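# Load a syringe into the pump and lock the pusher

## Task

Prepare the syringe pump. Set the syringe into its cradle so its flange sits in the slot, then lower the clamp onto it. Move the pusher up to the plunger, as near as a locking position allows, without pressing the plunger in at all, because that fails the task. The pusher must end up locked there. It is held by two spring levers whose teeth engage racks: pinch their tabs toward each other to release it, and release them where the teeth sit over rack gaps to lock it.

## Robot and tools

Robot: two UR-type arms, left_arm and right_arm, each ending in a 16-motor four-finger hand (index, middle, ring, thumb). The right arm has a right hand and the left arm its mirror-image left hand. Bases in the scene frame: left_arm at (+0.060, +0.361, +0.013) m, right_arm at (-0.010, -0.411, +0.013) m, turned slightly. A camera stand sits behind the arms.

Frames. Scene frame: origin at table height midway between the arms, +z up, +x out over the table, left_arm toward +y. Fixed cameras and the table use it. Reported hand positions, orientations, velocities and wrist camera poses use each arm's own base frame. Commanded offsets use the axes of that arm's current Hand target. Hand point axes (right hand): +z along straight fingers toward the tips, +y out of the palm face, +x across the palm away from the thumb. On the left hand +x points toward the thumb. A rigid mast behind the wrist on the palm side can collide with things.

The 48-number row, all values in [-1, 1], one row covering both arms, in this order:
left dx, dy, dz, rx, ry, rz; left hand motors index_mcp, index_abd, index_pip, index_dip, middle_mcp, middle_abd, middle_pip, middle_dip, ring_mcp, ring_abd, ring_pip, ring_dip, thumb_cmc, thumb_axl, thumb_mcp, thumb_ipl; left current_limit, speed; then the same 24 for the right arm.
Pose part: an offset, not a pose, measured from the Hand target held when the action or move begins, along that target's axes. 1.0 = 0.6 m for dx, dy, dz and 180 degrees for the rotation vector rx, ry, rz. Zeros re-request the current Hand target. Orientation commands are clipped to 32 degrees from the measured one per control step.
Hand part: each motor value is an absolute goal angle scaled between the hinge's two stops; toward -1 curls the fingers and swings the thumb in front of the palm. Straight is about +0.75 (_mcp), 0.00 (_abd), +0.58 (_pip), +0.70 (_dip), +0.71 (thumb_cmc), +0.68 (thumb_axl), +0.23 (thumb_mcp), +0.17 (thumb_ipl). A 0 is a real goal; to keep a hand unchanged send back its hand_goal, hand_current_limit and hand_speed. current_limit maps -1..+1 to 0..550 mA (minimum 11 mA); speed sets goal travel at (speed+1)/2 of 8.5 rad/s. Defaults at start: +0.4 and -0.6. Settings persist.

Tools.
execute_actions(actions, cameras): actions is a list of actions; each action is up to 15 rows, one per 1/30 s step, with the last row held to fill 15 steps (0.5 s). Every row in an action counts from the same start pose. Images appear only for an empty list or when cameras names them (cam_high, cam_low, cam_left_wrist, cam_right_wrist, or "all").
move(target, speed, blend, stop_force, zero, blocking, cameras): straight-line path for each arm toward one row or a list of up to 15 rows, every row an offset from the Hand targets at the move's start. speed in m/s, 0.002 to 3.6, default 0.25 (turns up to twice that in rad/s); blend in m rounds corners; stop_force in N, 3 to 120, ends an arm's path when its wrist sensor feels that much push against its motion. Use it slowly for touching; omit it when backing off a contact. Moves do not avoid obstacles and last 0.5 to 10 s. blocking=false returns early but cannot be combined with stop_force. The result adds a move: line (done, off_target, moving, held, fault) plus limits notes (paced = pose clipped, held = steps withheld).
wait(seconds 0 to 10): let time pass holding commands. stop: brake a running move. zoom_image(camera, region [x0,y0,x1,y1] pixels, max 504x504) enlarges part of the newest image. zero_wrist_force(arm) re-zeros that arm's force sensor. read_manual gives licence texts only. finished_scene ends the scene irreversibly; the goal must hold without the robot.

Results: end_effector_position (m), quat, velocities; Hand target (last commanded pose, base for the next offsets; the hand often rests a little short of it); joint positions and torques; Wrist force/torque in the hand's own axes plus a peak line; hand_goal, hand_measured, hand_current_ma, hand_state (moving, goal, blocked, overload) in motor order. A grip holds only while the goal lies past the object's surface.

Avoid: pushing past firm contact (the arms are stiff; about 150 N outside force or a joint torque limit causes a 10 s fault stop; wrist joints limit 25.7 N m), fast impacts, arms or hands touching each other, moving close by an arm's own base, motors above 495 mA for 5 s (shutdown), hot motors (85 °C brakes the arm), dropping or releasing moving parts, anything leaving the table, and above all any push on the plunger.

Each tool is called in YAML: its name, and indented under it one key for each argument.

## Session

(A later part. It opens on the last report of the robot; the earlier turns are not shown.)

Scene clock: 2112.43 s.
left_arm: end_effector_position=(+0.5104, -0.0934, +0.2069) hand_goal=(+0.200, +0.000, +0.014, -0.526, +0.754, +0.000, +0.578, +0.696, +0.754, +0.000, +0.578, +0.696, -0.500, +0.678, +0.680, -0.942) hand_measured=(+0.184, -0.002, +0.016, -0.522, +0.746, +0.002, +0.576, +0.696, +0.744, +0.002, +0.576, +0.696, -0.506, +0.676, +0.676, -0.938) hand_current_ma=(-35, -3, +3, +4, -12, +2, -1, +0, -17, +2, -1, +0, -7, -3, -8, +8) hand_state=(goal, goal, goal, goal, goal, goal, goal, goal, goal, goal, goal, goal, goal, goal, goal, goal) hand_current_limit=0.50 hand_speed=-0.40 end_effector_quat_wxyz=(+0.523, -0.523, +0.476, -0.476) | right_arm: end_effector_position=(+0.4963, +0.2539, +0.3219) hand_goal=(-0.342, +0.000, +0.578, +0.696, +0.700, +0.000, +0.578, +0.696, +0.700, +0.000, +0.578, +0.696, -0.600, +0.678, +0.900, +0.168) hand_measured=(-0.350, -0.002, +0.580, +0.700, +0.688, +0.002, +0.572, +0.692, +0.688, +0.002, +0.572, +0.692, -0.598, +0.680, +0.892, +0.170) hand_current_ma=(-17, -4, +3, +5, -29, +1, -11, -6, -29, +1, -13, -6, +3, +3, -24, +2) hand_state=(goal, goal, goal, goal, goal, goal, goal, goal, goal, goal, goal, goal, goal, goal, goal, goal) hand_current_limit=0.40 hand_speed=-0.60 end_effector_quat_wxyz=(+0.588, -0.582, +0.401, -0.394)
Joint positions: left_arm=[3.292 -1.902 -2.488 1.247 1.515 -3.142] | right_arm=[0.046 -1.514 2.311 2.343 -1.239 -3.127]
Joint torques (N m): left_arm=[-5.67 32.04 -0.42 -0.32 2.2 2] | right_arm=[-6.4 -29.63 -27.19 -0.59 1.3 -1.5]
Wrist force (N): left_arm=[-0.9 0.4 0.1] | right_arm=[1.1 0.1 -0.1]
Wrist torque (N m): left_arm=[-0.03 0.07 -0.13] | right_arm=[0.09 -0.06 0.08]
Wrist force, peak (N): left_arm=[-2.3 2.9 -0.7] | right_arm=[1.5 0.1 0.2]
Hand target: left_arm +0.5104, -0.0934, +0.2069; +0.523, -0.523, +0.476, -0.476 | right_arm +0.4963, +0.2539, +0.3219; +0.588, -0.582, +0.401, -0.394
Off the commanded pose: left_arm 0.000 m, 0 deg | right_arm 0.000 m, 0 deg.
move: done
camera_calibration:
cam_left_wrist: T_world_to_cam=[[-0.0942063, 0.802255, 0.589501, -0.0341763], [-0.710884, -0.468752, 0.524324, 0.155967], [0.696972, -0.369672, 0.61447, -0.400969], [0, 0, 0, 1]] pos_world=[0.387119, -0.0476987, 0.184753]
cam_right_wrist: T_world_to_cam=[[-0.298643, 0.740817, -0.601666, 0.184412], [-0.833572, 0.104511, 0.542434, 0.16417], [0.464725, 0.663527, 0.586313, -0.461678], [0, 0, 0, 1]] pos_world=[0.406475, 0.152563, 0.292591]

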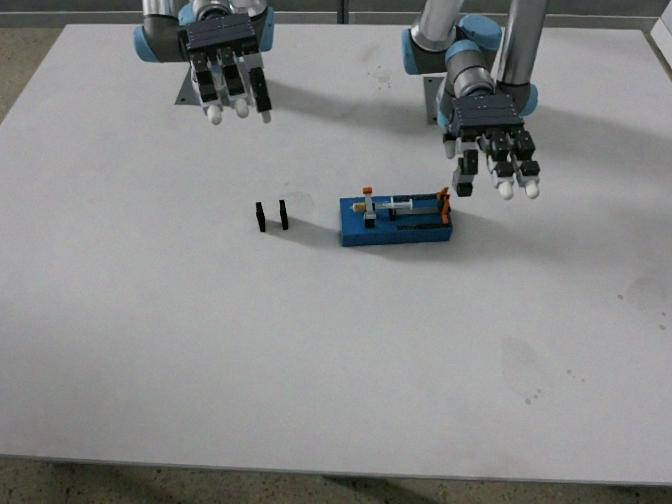

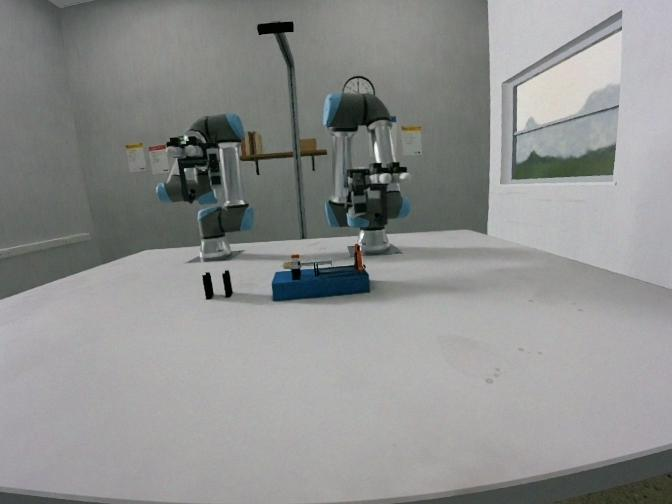

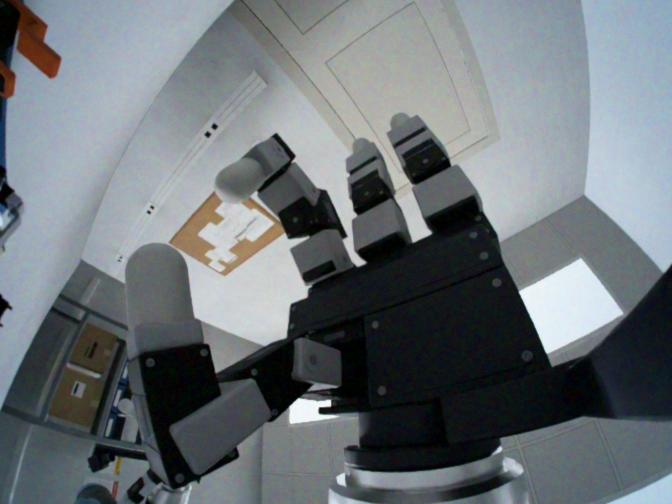

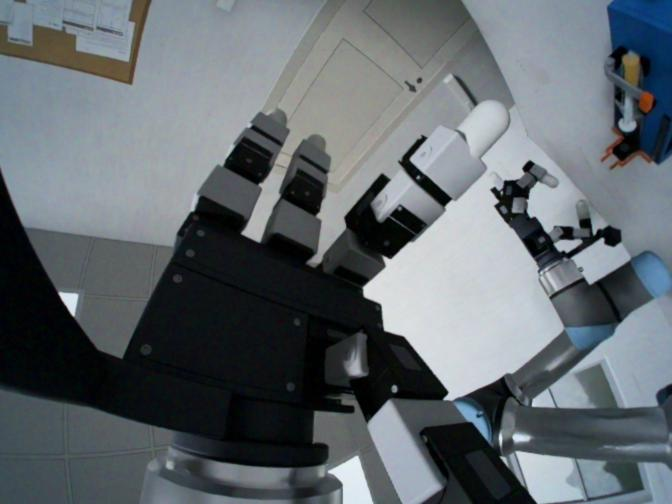

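move:
  target: [0,0.1198,0,0,0,0,0.20,0,0.0146,-0.526,0.754,0,0.577,0.696,0.754,0,0.577,0.696,-0.50,0.678,0.68,-0.942,0.5,-0.4,0,0,0,0,0,0,-0.342,0,0.577,0.696,0.7,0,0.577,0.696,0.7,0,0.577,0.696,-0.6,0.678,0.9,0.168,0.4,-0.6]
  speed: 0.06
  stop_force: 6
  cameras: ["all"]

zoom_image:
  camera: "cam_low"
  region: [320, 215, 400, 285]

zoom_image:
  camera: "cam_left_wrist"
  region: [0, 0, 300, 300]

zoom_image:
  camera: "cam_high"
  region: [400, 150, 480, 240]

Scene clock: 2122.13 s.
left_arm: end_effector_position=(+0.5103, -0.0935, +0.1350) hand_goal=(+0.200, +0.000, +0.014, -0.526, +0.754, +0.000, +0.578, +0.696, +0.754, +0.000, +0.578, +0.696, -0.500, +0.678, +0.680, -0.942) hand_measured=(+0.184, -0.002, +0.016, -0.522, +0.746, +0.002, +0.576, +0.696, +0.744, +0.002, +0.576, +0.696, -0.504, +0.676, +0.676, -0.938) hand_current_ma=(-35, -3, +3, +4, -12, +2, -1, +0, -17, +2, -1, +0, -7, -3, -8, +7) hand_state=(goal, goal, goal, goal, goal, goal, goal, goal, goal, goal, goal, goal, goal, goal, goal, goal) hand_current_limit=0.50 hand_speed=-0.40 end_effector_quat_wxyz=(+0.523, -0.523, +0.476, -0.476) | right_arm: end_effector_position=(+0.4963, +0.2539, +0.3219) hand_goal=(-0.342, +0.000, +0.578, +0.696, +0.700, +0.000, +0.578, +0.696, +0.700, +0.000, +0.578, +0.696, -0.600, +0.678, +0.900, +0.168) hand_measured=(-0.350, -0.002, +0.580, +0.700, +0.688, +0.002, +0.572, +0.692, +0.688, +0.002, +0.572, +0.692, -0.598, +0.680, +0.892, +0.170) hand_current_ma=(-17, -4, +3, +5, -29, +1, -11, -6, -29, +1, -13, -6, +3, +3, -24, +2) hand_state=(goal, goal, goal, goal, goal, goal, goal, goal, goal, goal, goal, goal, goal, goal, goal, goal) hand_current_limit=0.40 hand_speed=-0.60 end_effector_quat_wxyz=(+0.588, -0.582, +0.401, -0.394)
Joint positions: left_arm=[3.292 -2.175 -2.483 1.516 1.515 -3.142] | right_arm=[0.046 -1.514 2.311 2.343 -1.239 -3.127]
Joint torques (N m): left_arm=[-4.04 22.09 -7.93 4.1 0.24 -2.33] | right_arm=[-5.06 -29.89 -26.42 -0.54 1.38 -1.55]
Wrist force (N): left_arm=[-0.9 0.5 0.2] | right_arm=[1.1 0.3 -0.1]
Wrist torque (N m): left_arm=[-0.01 0.08 -0.12] | right_arm=[0.12 -0.07 0.08]
Wrist force, peak (N): left_arm=[-0.9 1.1 0.4] | right_arm=[1.4 0.0 0.1]
Hand target: left_arm +0.5103, -0.0935, +0.1350; +0.523, -0.523, +0.476, -0.476 | right_arm +0.4963, +0.2539, +0.3219; +0.588, -0.582, +0.401, -0.394
Off the commanded pose: left_arm 0.000 m, 0 deg | right_arm 0.000 m, 0 deg.
move: done
camera_calibration:
cam_left_wrist: T_world_to_cam=[[-0.0942632, 0.802218, 0.589543, 0.00821523], [-0.710877, -0.468816, 0.524276, 0.193595], [0.696971, -0.369672, 0.61447, -0.356718], [0, 0, 0, 1]] pos_world=[0.387019, -0.0476989, 0.112852]
cam_right_wrist: T_world_to_cam=[[-0.298643, 0.740817, -0.601666, 0.184412], [-0.833572, 0.104511, 0.542434, 0.16417], [0.464725, 0.663527, 0.586313, -0.461678], [0, 0, 0, 1]] pos_world=[0.406475, 0.152563, 0.292591]

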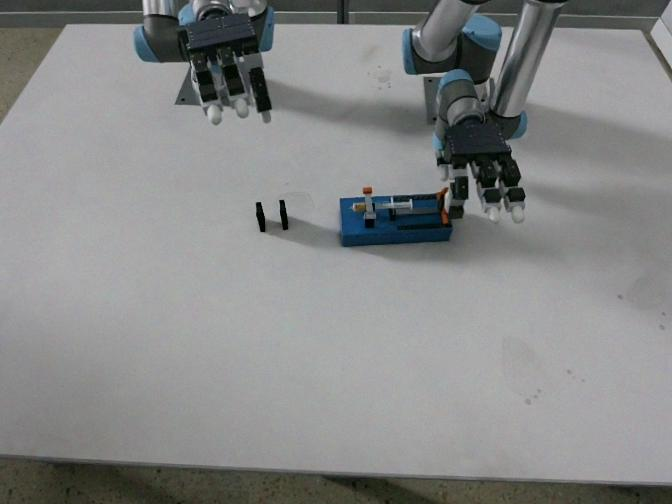

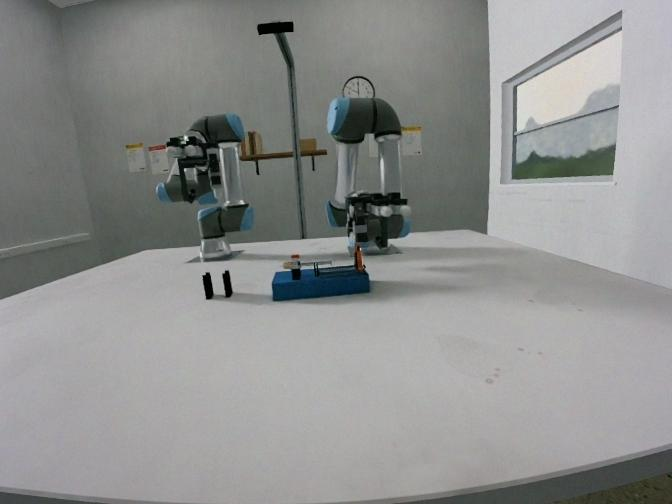

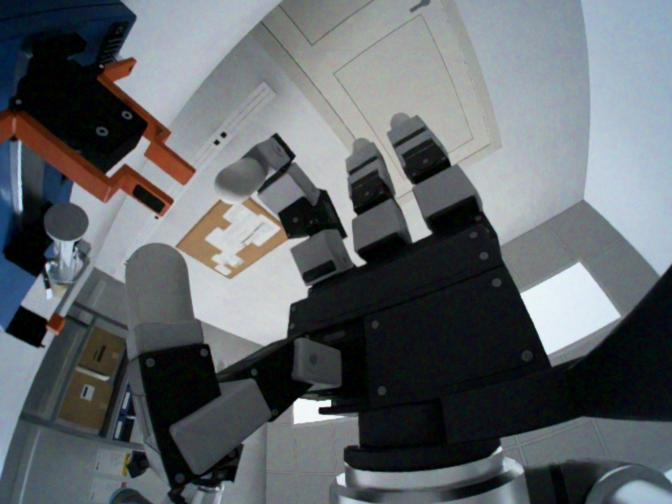

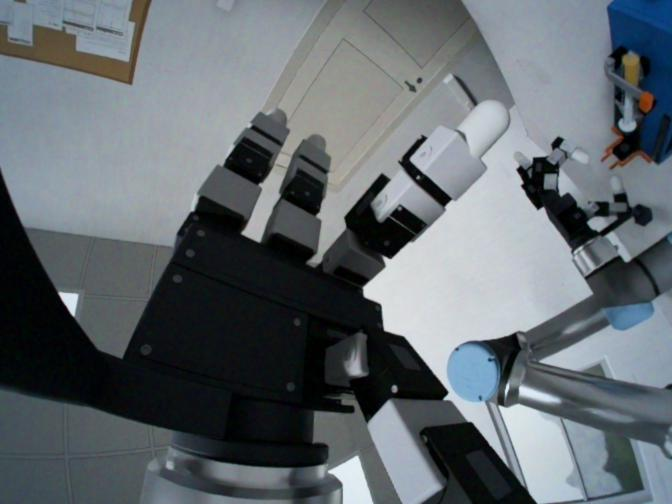

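Scaled by 6.300 from the camera's 672x504 image, which has a finer 960x720 frame.

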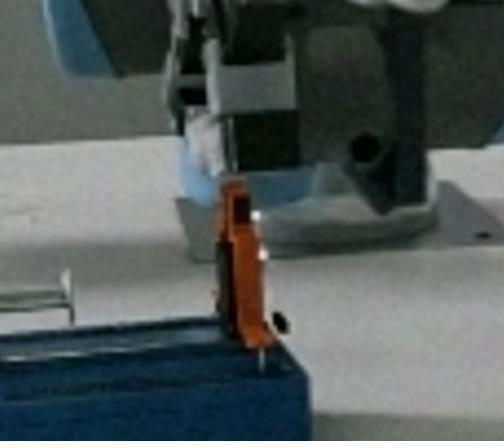

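Scaled by 1.680 from the camera's 672x504 image, which has a finer 960x720 frame.

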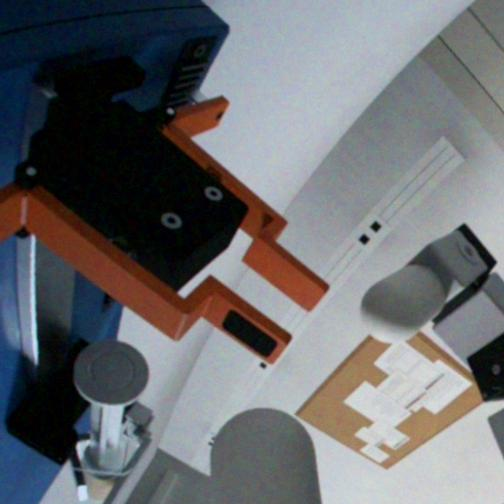

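Scaled by 5.600 from the camera's 672x504 image, which has a finer 960x720 frame.

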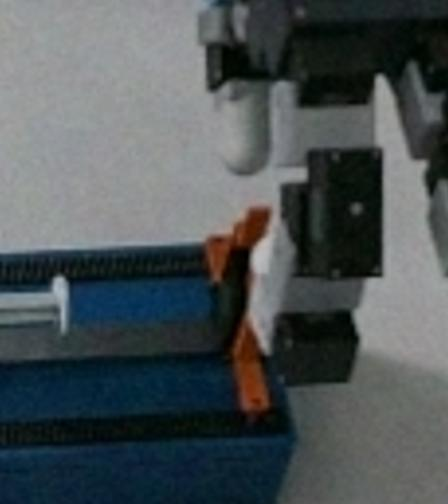

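move:
  target: [0,0.0333,0,0,0,0,0.20,0,0.0146,-0.526,0.754,0,0.577,0.696,0.754,0,0.577,0.696,-0.50,0.678,0.68,-0.942,0.5,-0.4,0,0,0,0,0,0,-0.342,0,0.577,0.696,0.7,0,0.577,0.696,0.7,0,0.577,0.696,-0.6,0.678,0.9,0.168,0.4,-0.6]
  speed: 0.04
  stop_force: 5
  cameras: ["cam_high","cam_low","cam_left_wrist"]

zoom_image:
  camera: "cam_low"
  region: [320, 215, 400, 285]

zoom_image:
  camera: "cam_left_wrist"
  region: [0, 0, 300, 300]

zoom_image:
  camera: "cam_high"
  region: [400, 150, 480, 240]

Scene clock: 2129.10 s.
left_arm: end_effector_position=(+0.5103, -0.0935, +0.1150) hand_goal=(+0.200, +0.000, +0.014, -0.526, +0.754, +0.000, +0.578, +0.696, +0.754, +0.000, +0.578, +0.696, -0.500, +0.678, +0.680, -0.942) hand_measured=(+0.184, -0.002, +0.016, -0.522, +0.746, +0.002, +0.576, +0.696, +0.744, +0.002, +0.576, +0.696, -0.504, +0.676, +0.676, -0.938) hand_current_ma=(-35, -3, +3, +4, -12, +2, -1, +0, -17, +2, -1, +0, -7, -3, -8, +7) hand_state=(goal, goal, goal, goal, goal, goal, goal, goal, goal, goal, goal, goal, goal, goal, goal, goal) hand_current_limit=0.50 hand_speed=-0.40 end_effector_quat_wxyz=(+0.523, -0.523, +0.476, -0.476) | right_arm: end_effector_position=(+0.4963, +0.2539, +0.3219) hand_goal=(-0.342, +0.000, +0.578, +0.696, +0.700, +0.000, +0.578, +0.696, +0.700, +0.000, +0.578, +0.696, -0.600, +0.678, +0.900, +0.168) hand_measured=(-0.350, -0.002, +0.580, +0.700, +0.688, +0.002, +0.572, +0.692, +0.688, +0.002, +0.572, +0.692, -0.598, +0.680, +0.892, +0.170) hand_current_ma=(-17, -4, +3, +5, -29, +1, -11, -6, -29, +1, -13, -6, +3, +3, -24, +2) hand_state=(goal, goal, goal, goal, goal, goal, goal, goal, goal, goal, goal, goal, goal, goal, goal, goal) hand_current_limit=0.40 hand_speed=-0.60 end_effector_quat_wxyz=(+0.588, -0.582, +0.401, -0.394)
Joint positions: left_arm=[3.292 -2.252 -2.473 1.583 1.515 -3.142] | right_arm=[0.046 -1.514 2.311 2.343 -1.239 -3.127]
Joint torques (N m): left_arm=[-4.48 24.71 -8.84 1.03 1.45 -1.07] | right_arm=[-4.98 -29.85 -26.59 -0.69 1.23 -1.51]
Wrist force (N): left_arm=[-0.5 0.3 -0.1] | right_arm=[0.9 0.1 0.3]
Wrist torque (N m): left_arm=[0.01 0.03 -0.11] | right_arm=[0.07 -0.05 0.06]
Wrist force, peak (N): left_arm=[-1.1 0.4 0.4] | right_arm=[1.5 0.0 0.0]
Hand target: left_arm +0.5103, -0.0935, +0.1150; +0.523, -0.523, +0.476, -0.476 | right_arm +0.4963, +0.2539, +0.3219; +0.588, -0.582, +0.401, -0.394
Off the commanded pose: left_arm 0.000 m, 0 deg | right_arm 0.000 m, 0 deg.
move: done
camera_calibration:
cam_left_wrist: T_world_to_cam=[[-0.0942063, 0.802255, 0.589501, 0.0199894], [-0.710884, -0.468752, 0.524324, 0.204082], [0.696972, -0.369672, 0.61447, -0.344429], [0, 0, 0, 1]] pos_world=[0.387019, -0.0476987, 0.0928527]
Images, in order (width x height): cam_high 672x504, cam_low 672x504, cam_left_wrist 672x504.

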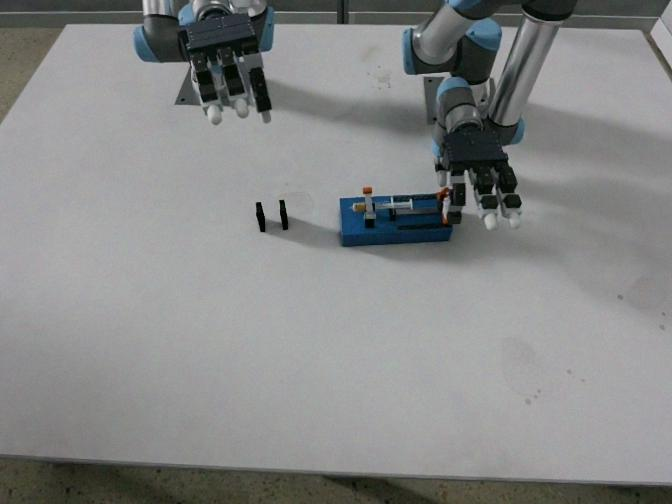

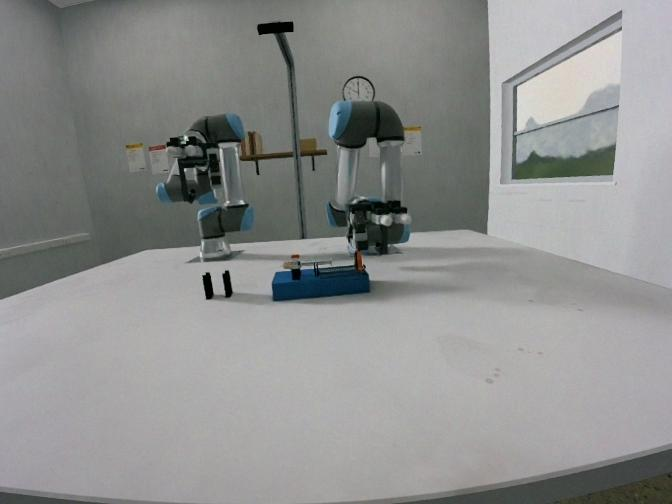

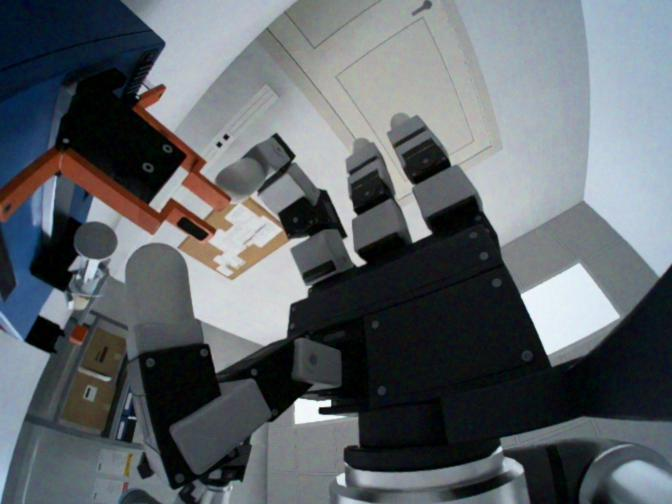

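Scaled by 6.300 from the camera's 672x504 image, which has a finer 960x720 frame.

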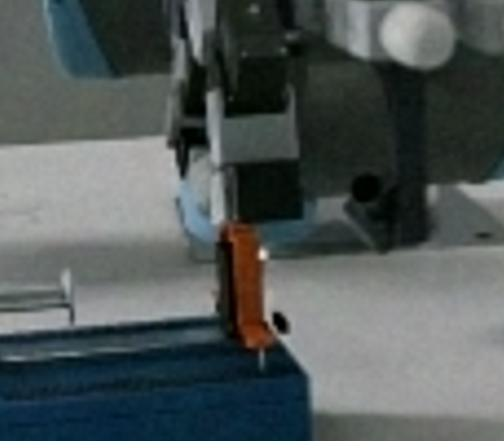

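Scaled by 1.680 from the camera's 672x504 image, which has a finer 960x720 frame.

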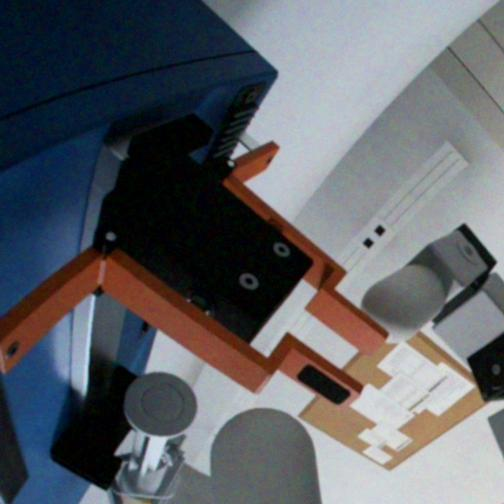

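Scaled by 5.600 from the camera's 672x504 image, which has a finer 960x720 frame.

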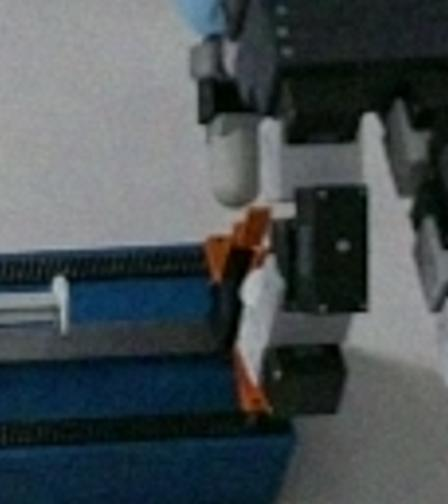

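move:
  target:
    - [0,0,0,0,0,0,0.20,0,0.0146,-0.526,0.754,0,0.577,0.696,0.754,0,0.577,0.696,-0.50,0.678,0.68,-0.985,0.5,-0.4,0,0,0,0,0,0,-0.342,0,0.577,0.696,0.7,0,0.577,0.696,0.7,0,0.577,0.696,-0.6,0.678,0.9,0.168,0.4,-0.6]
    - [0,0.0033,0,0,0,0,0.10,0,0.0146,-0.526,0.754,0,0.577,0.696,0.754,0,0.577,0.696,-0.50,0.678,0.59,-0.985,0.5,-0.7,0,0,0,0,0,0,-0.342,0,0.577,0.696,0.7,0,0.577,0.696,0.7,0,0.577,0.696,-0.6,0.678,0.9,0.168,0.4,-0.6]
    - [0,0.0033,0,0,0,0,0.04,0,0.0146,-0.526,0.754,0,0.577,0.696,0.754,0,0.577,0.696,-0.50,0.678,0.54,-0.985,0.5,-0.8,0,0,0,0,0,0,-0.342,0,0.577,0.696,0.7,0,0.577,0.696,0.7,0,0.577,0.696,-0.6,0.678,0.9,0.168,0.4,-0.6]
  speed: 0.04
  cameras: ["cam_high","cam_low","cam_left_wrist"]

zoom_image:
  camera: "cam_left_wrist"
  region: [0, 0, 300, 300]

zoom_image:
  camera: "cam_high"
  region: [400, 150, 480, 240]

Scene clock: 2143.53 s.
left_arm: end_effector_position=(+0.5103, -0.0935, +0.1130) hand_goal=(+0.040, +0.000, +0.014, -0.526, +0.754, +0.000, +0.578, +0.696, +0.754, +0.000, +0.578, +0.696, -0.500, +0.678, +0.540, -0.984) hand_measured=(+0.080, -0.002, +0.022, -0.526, +0.746, +0.002, +0.576, +0.696, +0.744, +0.002, +0.576, +0.696, -0.504, +0.676, +0.550, -0.980) hand_current_ma=(+116, -3, +12, +1, -12, +2, -1, +0, -17, +2, -1, +0, -7, -3, +26, +9) hand_state=(blocked, goal, goal, goal, goal, goal, goal, goal, goal, goal, goal, goal, goal, goal, goal, goal) hand_current_limit=0.50 hand_speed=-0.80 end_effector_quat_wxyz=(+0.523, -0.523, +0.476, -0.476) | right_arm: end_effector_position=(+0.4963, +0.2539, +0.3219) hand_goal=(-0.342, +0.000, +0.578, +0.696, +0.700, +0.000, +0.578, +0.696, +0.700, +0.000, +0.578, +0.696, -0.600, +0.678, +0.900, +0.168) hand_measured=(-0.350, -0.002, +0.580, +0.700, +0.688, +0.002, +0.572, +0.692, +0.688, +0.002, +0.572, +0.692, -0.598, +0.680, +0.892, +0.170) hand_current_ma=(-17, -4, +3, +5, -29, +1, -11, -6, -29, +1, -13, -6, +3, +3, -24, +2) hand_state=(goal, goal, goal, goal, goal, goal, goal, goal, goal, goal, goal, goal, goal, goal, goal, goal) hand_current_limit=0.40 hand_speed=-0.60 end_effector_quat_wxyz=(+0.588, -0.582, +0.401, -0.394)
Joint positions: left_arm=[3.292 -2.259 -2.472 1.589 1.515 -3.142] | right_arm=[0.046 -1.514 2.311 2.343 -1.239 -3.127]
Joint torques (N m): left_arm=[-5.15 38.56 6.27 -0.56 2.35 -1.32] | right_arm=[-4.58 -29.86 -26.53 -0.77 1.29 -1.59]
Wrist force (N): left_arm=[-0.7 0.7 0.6] | right_arm=[0.9 0.1 0.2]
Wrist torque (N m): left_arm=[0.02 0.05 -0.13] | right_arm=[0.06 -0.05 0.06]
Wrist force, peak (N): left_arm=[-0.7 -0.5 2.1] | right_arm=[1.5 -0.2 0.1]
Hand target: left_arm +0.5103, -0.0935, +0.1130; +0.523, -0.523, +0.476, -0.476 | right_arm +0.4963, +0.2539, +0.3219; +0.588, -0.582, +0.401, -0.394
Off the commanded pose: left_arm 0.000 m, 0 deg | right_arm 0.000 m, 0 deg.
move: done
camera_calibration:
cam_left_wrist: T_world_to_cam=[[-0.0942063, 0.802255, 0.589501, 0.0211684], [-0.710884, -0.468752, 0.524324, 0.20513], [0.696972, -0.369672, 0.61447, -0.3432], [0, 0, 0, 1]] pos_world=[0.387019, -0.0476987, 0.0908527]
Images, in order (width x height): cam_high 672x504, cam_low 672x504, cam_left_wrist 672x504.

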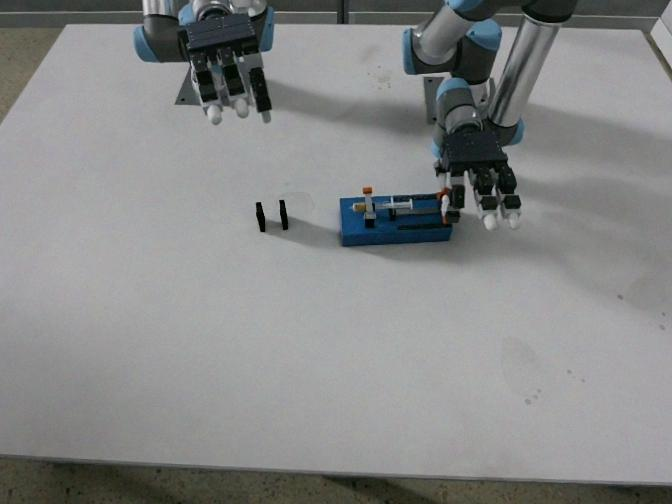

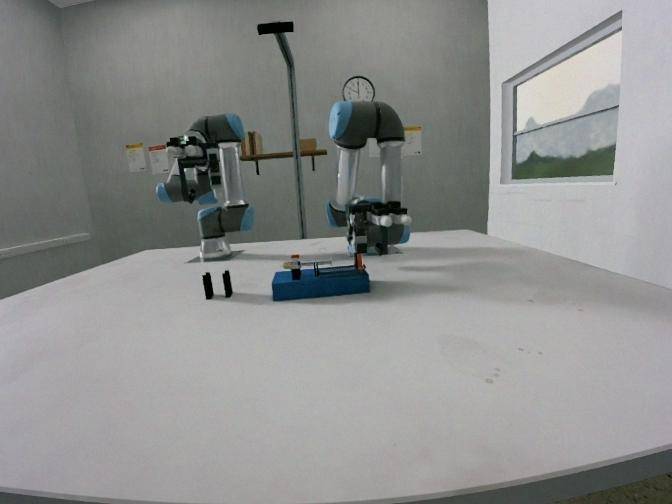

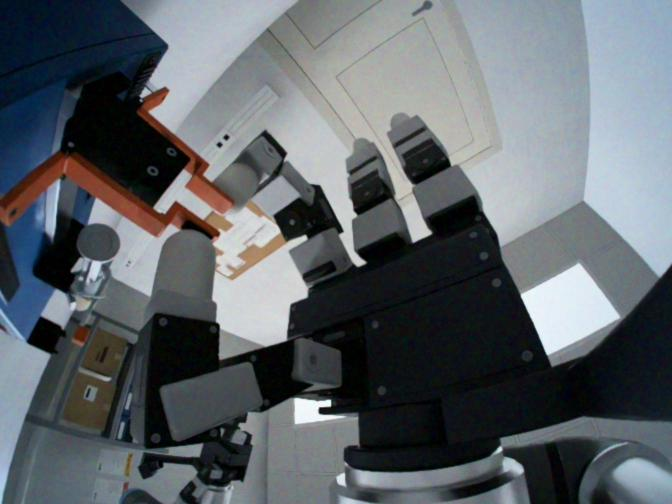

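Scaled by 1.680 from the camera's 672x504 image, which has a finer 960x720 frame.

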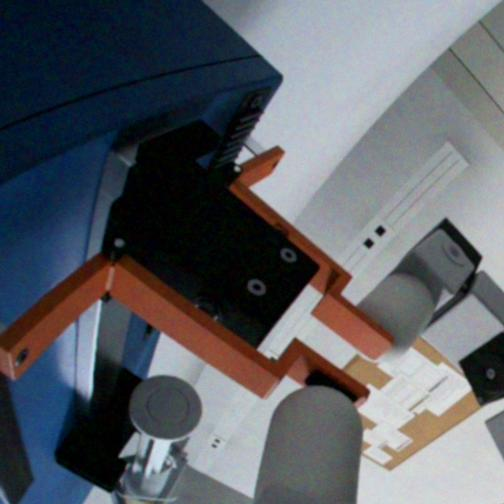

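Scaled by 5.600 from the camera's 672x504 image, which has a finer 960x720 frame.

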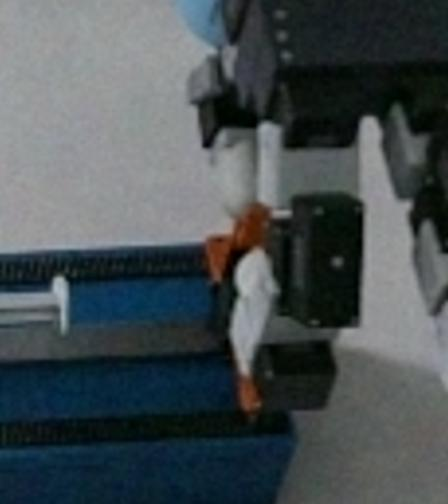

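move:
  target:
    - [0,0,0,0,0,0,-0.06,0,0.0146,-0.526,0.754,0,0.577,0.696,0.754,0,0.577,0.696,-0.50,0.678,0.44,-0.985,0.74,-0.85,0,0,0,0,0,0,-0.342,0,0.577,0.696,0.7,0,0.577,0.696,0.7,0,0.577,0.696,-0.6,0.678,0.9,0.168,0.4,-0.6]
    - [0,0,0,0,0,0,-0.15,0,-0.02,-0.56,0.754,0,0.577,0.696,0.754,0,0.577,0.696,-0.50,0.678,0.38,-0.99,0.74,-0.85,0,0,0,0,0,0,-0.342,0,0.577,0.696,0.7,0,0.577,0.696,0.7,0,0.577,0.696,-0.6,0.678,0.9,0.168,0.4,-0.6]
  speed: 0.04
  cameras: ["cam_high","cam_low","cam_left_wrist"]

zoom_image:
  camera: "cam_left_wrist"
  region: [0, 0, 300, 300]

zoom_image:
  camera: "cam_high"
  region: [410, 180, 460, 240]

Scene clock: 2149.40 s.
left_arm: end_effector_position=(+0.5103, -0.0935, +0.1130) hand_goal=(-0.150, +0.000, -0.020, -0.560, +0.754, +0.000, +0.578, +0.696, +0.754, +0.000, +0.578, +0.696, -0.500, +0.678, +0.380, -0.990) hand_measured=(+0.026, -0.002, +0.040, -0.530, +0.746, +0.002, +0.576, +0.696, +0.744, +0.002, +0.576, +0.696, -0.504, +0.676, +0.470, -0.968) hand_current_ma=(+479, -2, +174, +76, -12, +2, -1, +0, -17, +2, -1, +0, -7, -3, +416, +70) hand_state=(blocked, goal, blocked, blocked, goal, goal, goal, goal, goal, goal, goal, goal, goal, goal, blocked, blocked) hand_current_limit=0.74 hand_speed=-0.85 end_effector_quat_wxyz=(+0.523, -0.523, +0.476, -0.476) | right_arm: end_effector_position=(+0.4963, +0.2539, +0.3219) hand_goal=(-0.342, +0.000, +0.578, +0.696, +0.700, +0.000, +0.578, +0.696, +0.700, +0.000, +0.578, +0.696, -0.600, +0.678, +0.900, +0.168) hand_measured=(-0.350, -0.002, +0.580, +0.700, +0.688, +0.002, +0.572, +0.692, +0.688, +0.002, +0.572, +0.692, -0.598, +0.680, +0.892, +0.170) hand_current_ma=(-17, -4, +3, +5, -29, +1, -11, -6, -29, +1, -13, -6, +3, +3, -24, +2) hand_state=(goal, goal, goal, goal, goal, goal, goal, goal, goal, goal, goal, goal, goal, goal, goal, goal) hand_current_limit=0.40 hand_speed=-0.60 end_effector_quat_wxyz=(+0.588, -0.582, +0.401, -0.394)
Joint positions: left_arm=[3.292 -2.259 -2.472 1.589 1.515 -3.142] | right_arm=[0.046 -1.514 2.311 2.343 -1.239 -3.127]
Joint torques (N m): left_arm=[-4.41 36.48 -7.45 0.76 2 -1.05] | right_arm=[-4.32 -29.46 -26.16 -0.81 1.34 -1.48]
Wrist force (N): left_arm=[-0.6 4.0 -0.6] | right_arm=[1.1 0.1 0.0]
Wrist torque (N m): left_arm=[0.18 0.10 -0.10] | right_arm=[0.09 -0.07 0.07]
Wrist force, peak (N): left_arm=[-0.4 5.2 -1.3] | right_arm=[1.4 0.4 0.2]
Hand target: left_arm +0.5103, -0.0935, +0.1130; +0.523, -0.523, +0.476, -0.476 | right_arm +0.4963, +0.2539, +0.3219; +0.588, -0.582, +0.401, -0.394
Off the commanded pose: left_arm 0.000 m, 0 deg | right_arm 0.000 m, 0 deg.
move: done
camera_calibration:
cam_left_wrist: T_world_to_cam=[[-0.0942063, 0.802255, 0.589501, 0.0211684], [-0.710884, -0.468752, 0.524324, 0.20513], [0.696972, -0.369672, 0.61447, -0.3432], [0, 0, 0, 1]] pos_world=[0.387019, -0.0476987, 0.0908527]
Images, in order (width x height): cam_high 672x504, cam_low 672x504, cam_left_wrist 672x504.

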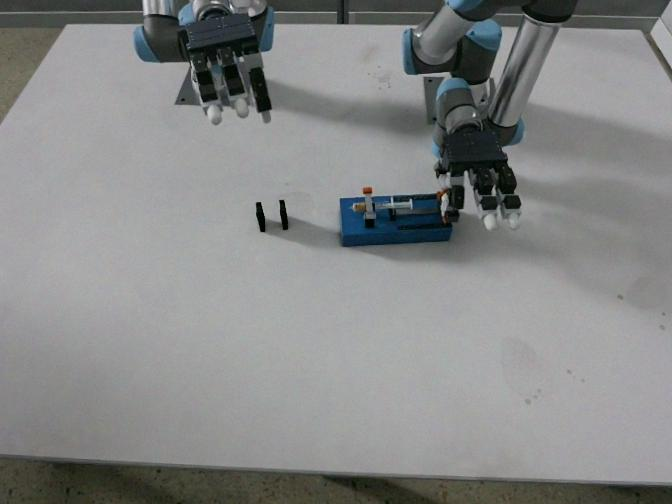

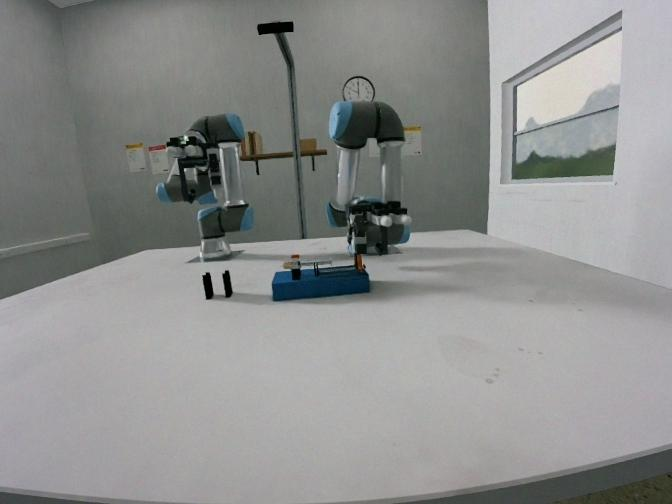

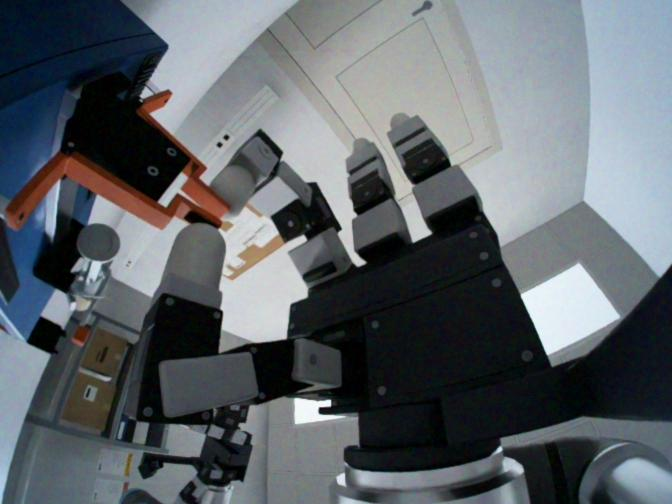

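Scaled by 1.680 from the camera's 672x504 image, which has a finer 960x720 frame.

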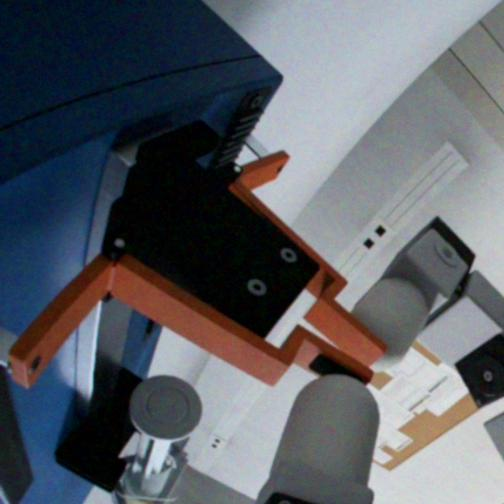

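Scaled by 8.400 from the camera's 672x504 image, which has a finer 960x720 frame.

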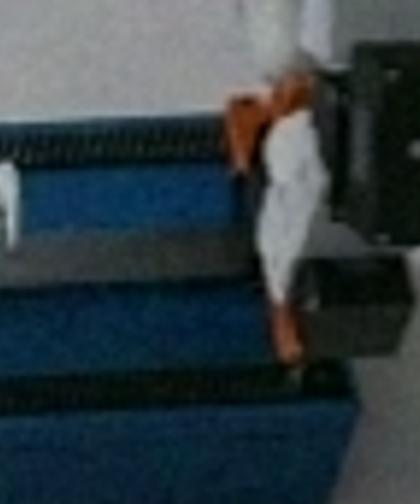

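move:
  target:
    - [0.0050,0,-0.0005,0,0,0,-0.15,0,-0.02,-0.56,0.754,0,0.577,0.696,0.754,0,0.577,0.696,-0.50,0.678,0.34,-0.99,0.76,-0.85,0,0,0,0,0,0,-0.342,0,0.577,0.696,0.7,0,0.577,0.696,0.7,0,0.577,0.696,-0.6,0.678,0.9,0.168,0.4,-0.6]
  speed: 0.01
  cameras: ["cam_high","cam_low","cam_left_wrist"]

zoom_image:
  camera: "cam_left_wrist"
  region: [0, 0, 300, 300]

zoom_image:
  camera: "cam_high"
  region: [410, 180, 460, 240]

zoom_image:
  camera: "cam_low"
  region: [320, 225, 380, 285]

Scene clock: 2156.93 s.
left_arm: end_effector_position=(+0.5102, -0.0966, +0.1130) hand_goal=(-0.150, +0.000, -0.020, -0.560, +0.754, +0.000, +0.578, +0.696, +0.754, +0.000, +0.578, +0.696, -0.500, +0.678, +0.340, -0.990) hand_measured=(+0.012, +0.000, +0.040, -0.552, +0.746, +0.002, +0.576, +0.696, +0.744, +0.002, +0.576, +0.696, -0.524, +0.668, +0.464, -0.968) hand_current_ma=(+484, +0, +174, +13, -12, +2, -1, +0, -17, +2, -1, +0, -58, -20, +484, +71) hand_state=(blocked, goal, blocked, goal, goal, goal, goal, goal, goal, goal, goal, goal, blocked, goal, blocked, blocked) hand_current_limit=0.76 hand_speed=-0.85 end_effector_quat_wxyz=(+0.523, -0.523, +0.476, -0.476) | right_arm: end_effector_position=(+0.4963, +0.2539, +0.3219) hand_goal=(-0.342, +0.000, +0.578, +0.696, +0.700, +0.000, +0.578, +0.696, +0.700, +0.000, +0.578, +0.696, -0.600, +0.678, +0.900, +0.168) hand_measured=(-0.350, -0.002, +0.580, +0.700, +0.688, +0.002, +0.572, +0.692, +0.688, +0.002, +0.572, +0.692, -0.598, +0.680, +0.892, +0.170) hand_current_ma=(-17, -4, +3, +5, -29, +1, -11, -6, -29, +1, -13, -6, +3, +3, -24, +2) hand_state=(goal, goal, goal, goal, goal, goal, goal, goal, goal, goal, goal, goal, goal, goal, goal, goal) hand_current_limit=0.40 hand_speed=-0.60 end_effector_quat_wxyz=(+0.588, -0.582, +0.401, -0.394)
Joint positions: left_arm=[3.28 -2.259 -2.469 1.586 1.527 -3.142] | right_arm=[0.046 -1.514 2.311 2.343 -1.239 -3.127]
Joint torques (N m): left_arm=[5.64 39.97 8.86 0.08 0.08 -1.84] | right_arm=[-4.67 -29.54 -26.64 -0.87 1.21 -1.51]
Wrist force (N): left_arm=[-2.5 2.2 -1.7] | right_arm=[1.0 0.2 0.3]
Wrist torque (N m): left_arm=[0.12 0.19 -0.13] | right_arm=[0.07 -0.06 0.07]
Wrist force, peak (N): left_arm=[-0.6 5.2 -1.3] | right_arm=[1.4 0.3 0.0]
Hand target: left_arm +0.5102, -0.0965, +0.1130; +0.523, -0.523, +0.476, -0.476 | right_arm +0.4963, +0.2539, +0.3219; +0.588, -0.582, +0.401, -0.394
Off the commanded pose: left_arm 0.000 m, 0 deg | right_arm 0.000 m, 0 deg.
move: done
camera_calibration:
cam_left_wrist: T_world_to_cam=[[-0.0942063, 0.802255, 0.589501, 0.0236554], [-0.710884, -0.468752, 0.524324, 0.203677], [0.696972, -0.369672, 0.61447, -0.344346], [0, 0, 0, 1]] pos_world=[0.387019, -0.0507987, 0.0908527]
Images, in order (width x height): cam_high 672x504, cam_low 672x504, cam_left_wrist 672x504.

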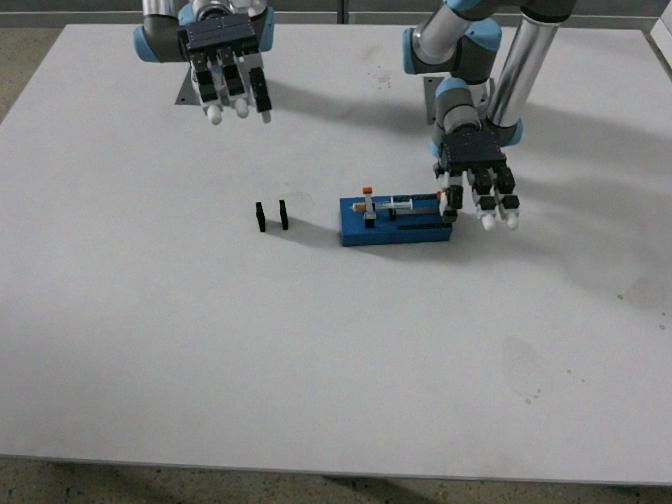

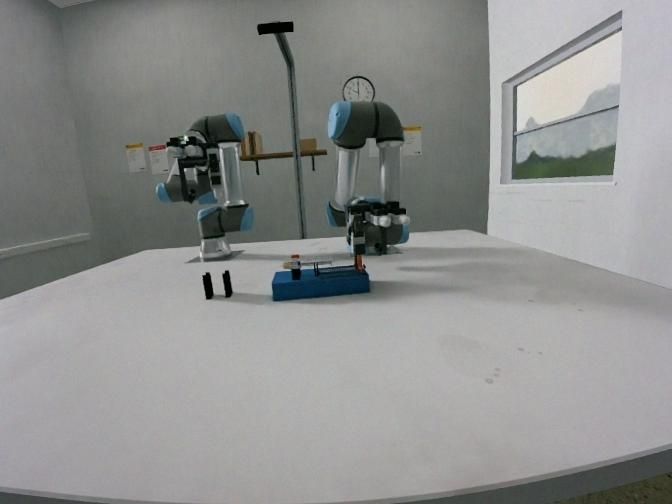

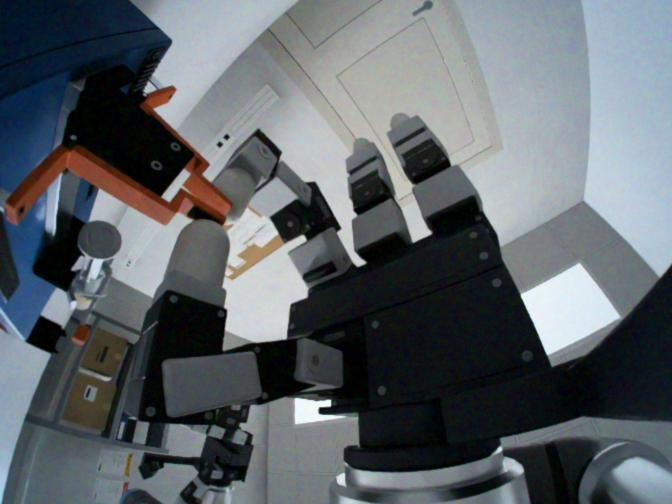

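Scaled by 1.680 from the camera's 672x504 image, which has a finer 960x720 frame.

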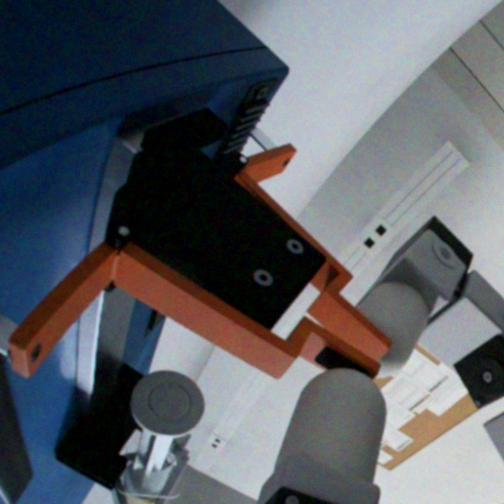

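Scaled by 8.400 from the camera's 672x504 image, which has a finer 960x720 frame.

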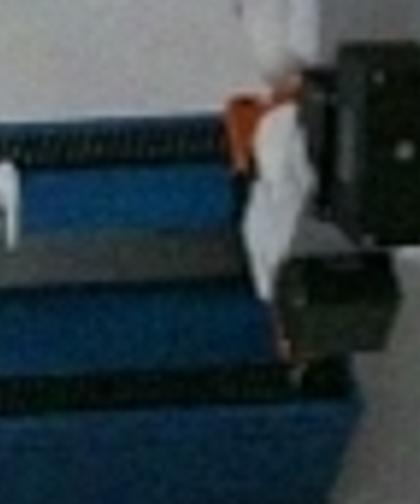

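Scaled by 8.400 from the camera's 672x504 image, which has a finer 960x720 frame.

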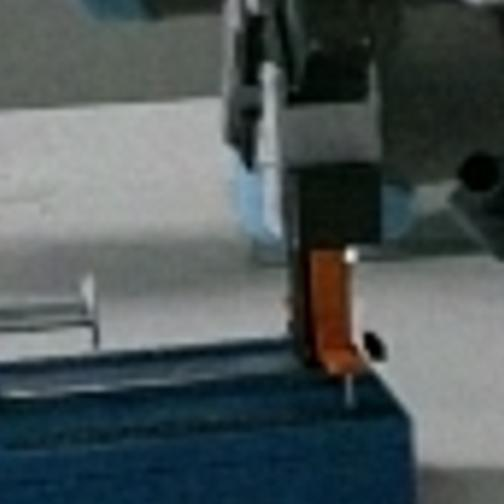

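zoom_image:
  camera: "cam_left_wrist"
  region: [0, 30, 120, 270]

zoom_image:
  camera: "cam_left_wrist"
  region: [100, 20, 260, 180]

zoom_image:
  camera: "cam_low"
  region: [350, 250, 380, 280]

Scaled by 2.100 from the camera's 672x504 image, which has a finer 960x720 frame.

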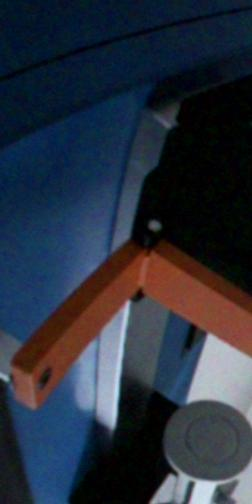

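Scaled by 3.150 from the camera's 672x504 image, which has a finer 960x720 frame.

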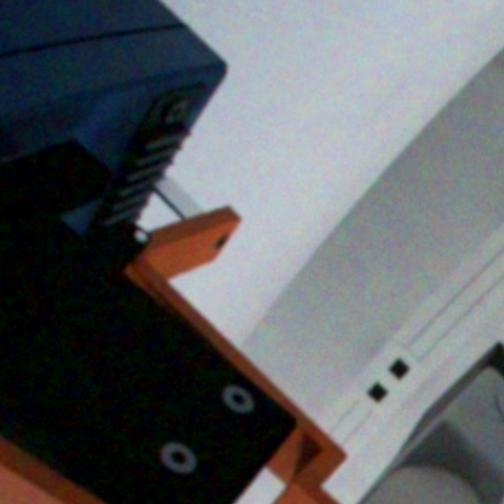

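Scaled by 16.800 from the camera's 672x504 image, which has a finer 960x720 frame.

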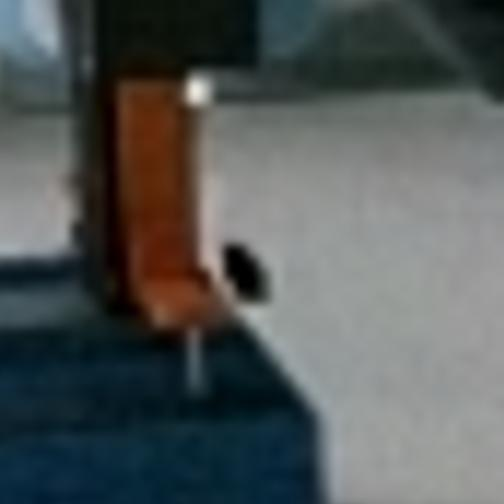

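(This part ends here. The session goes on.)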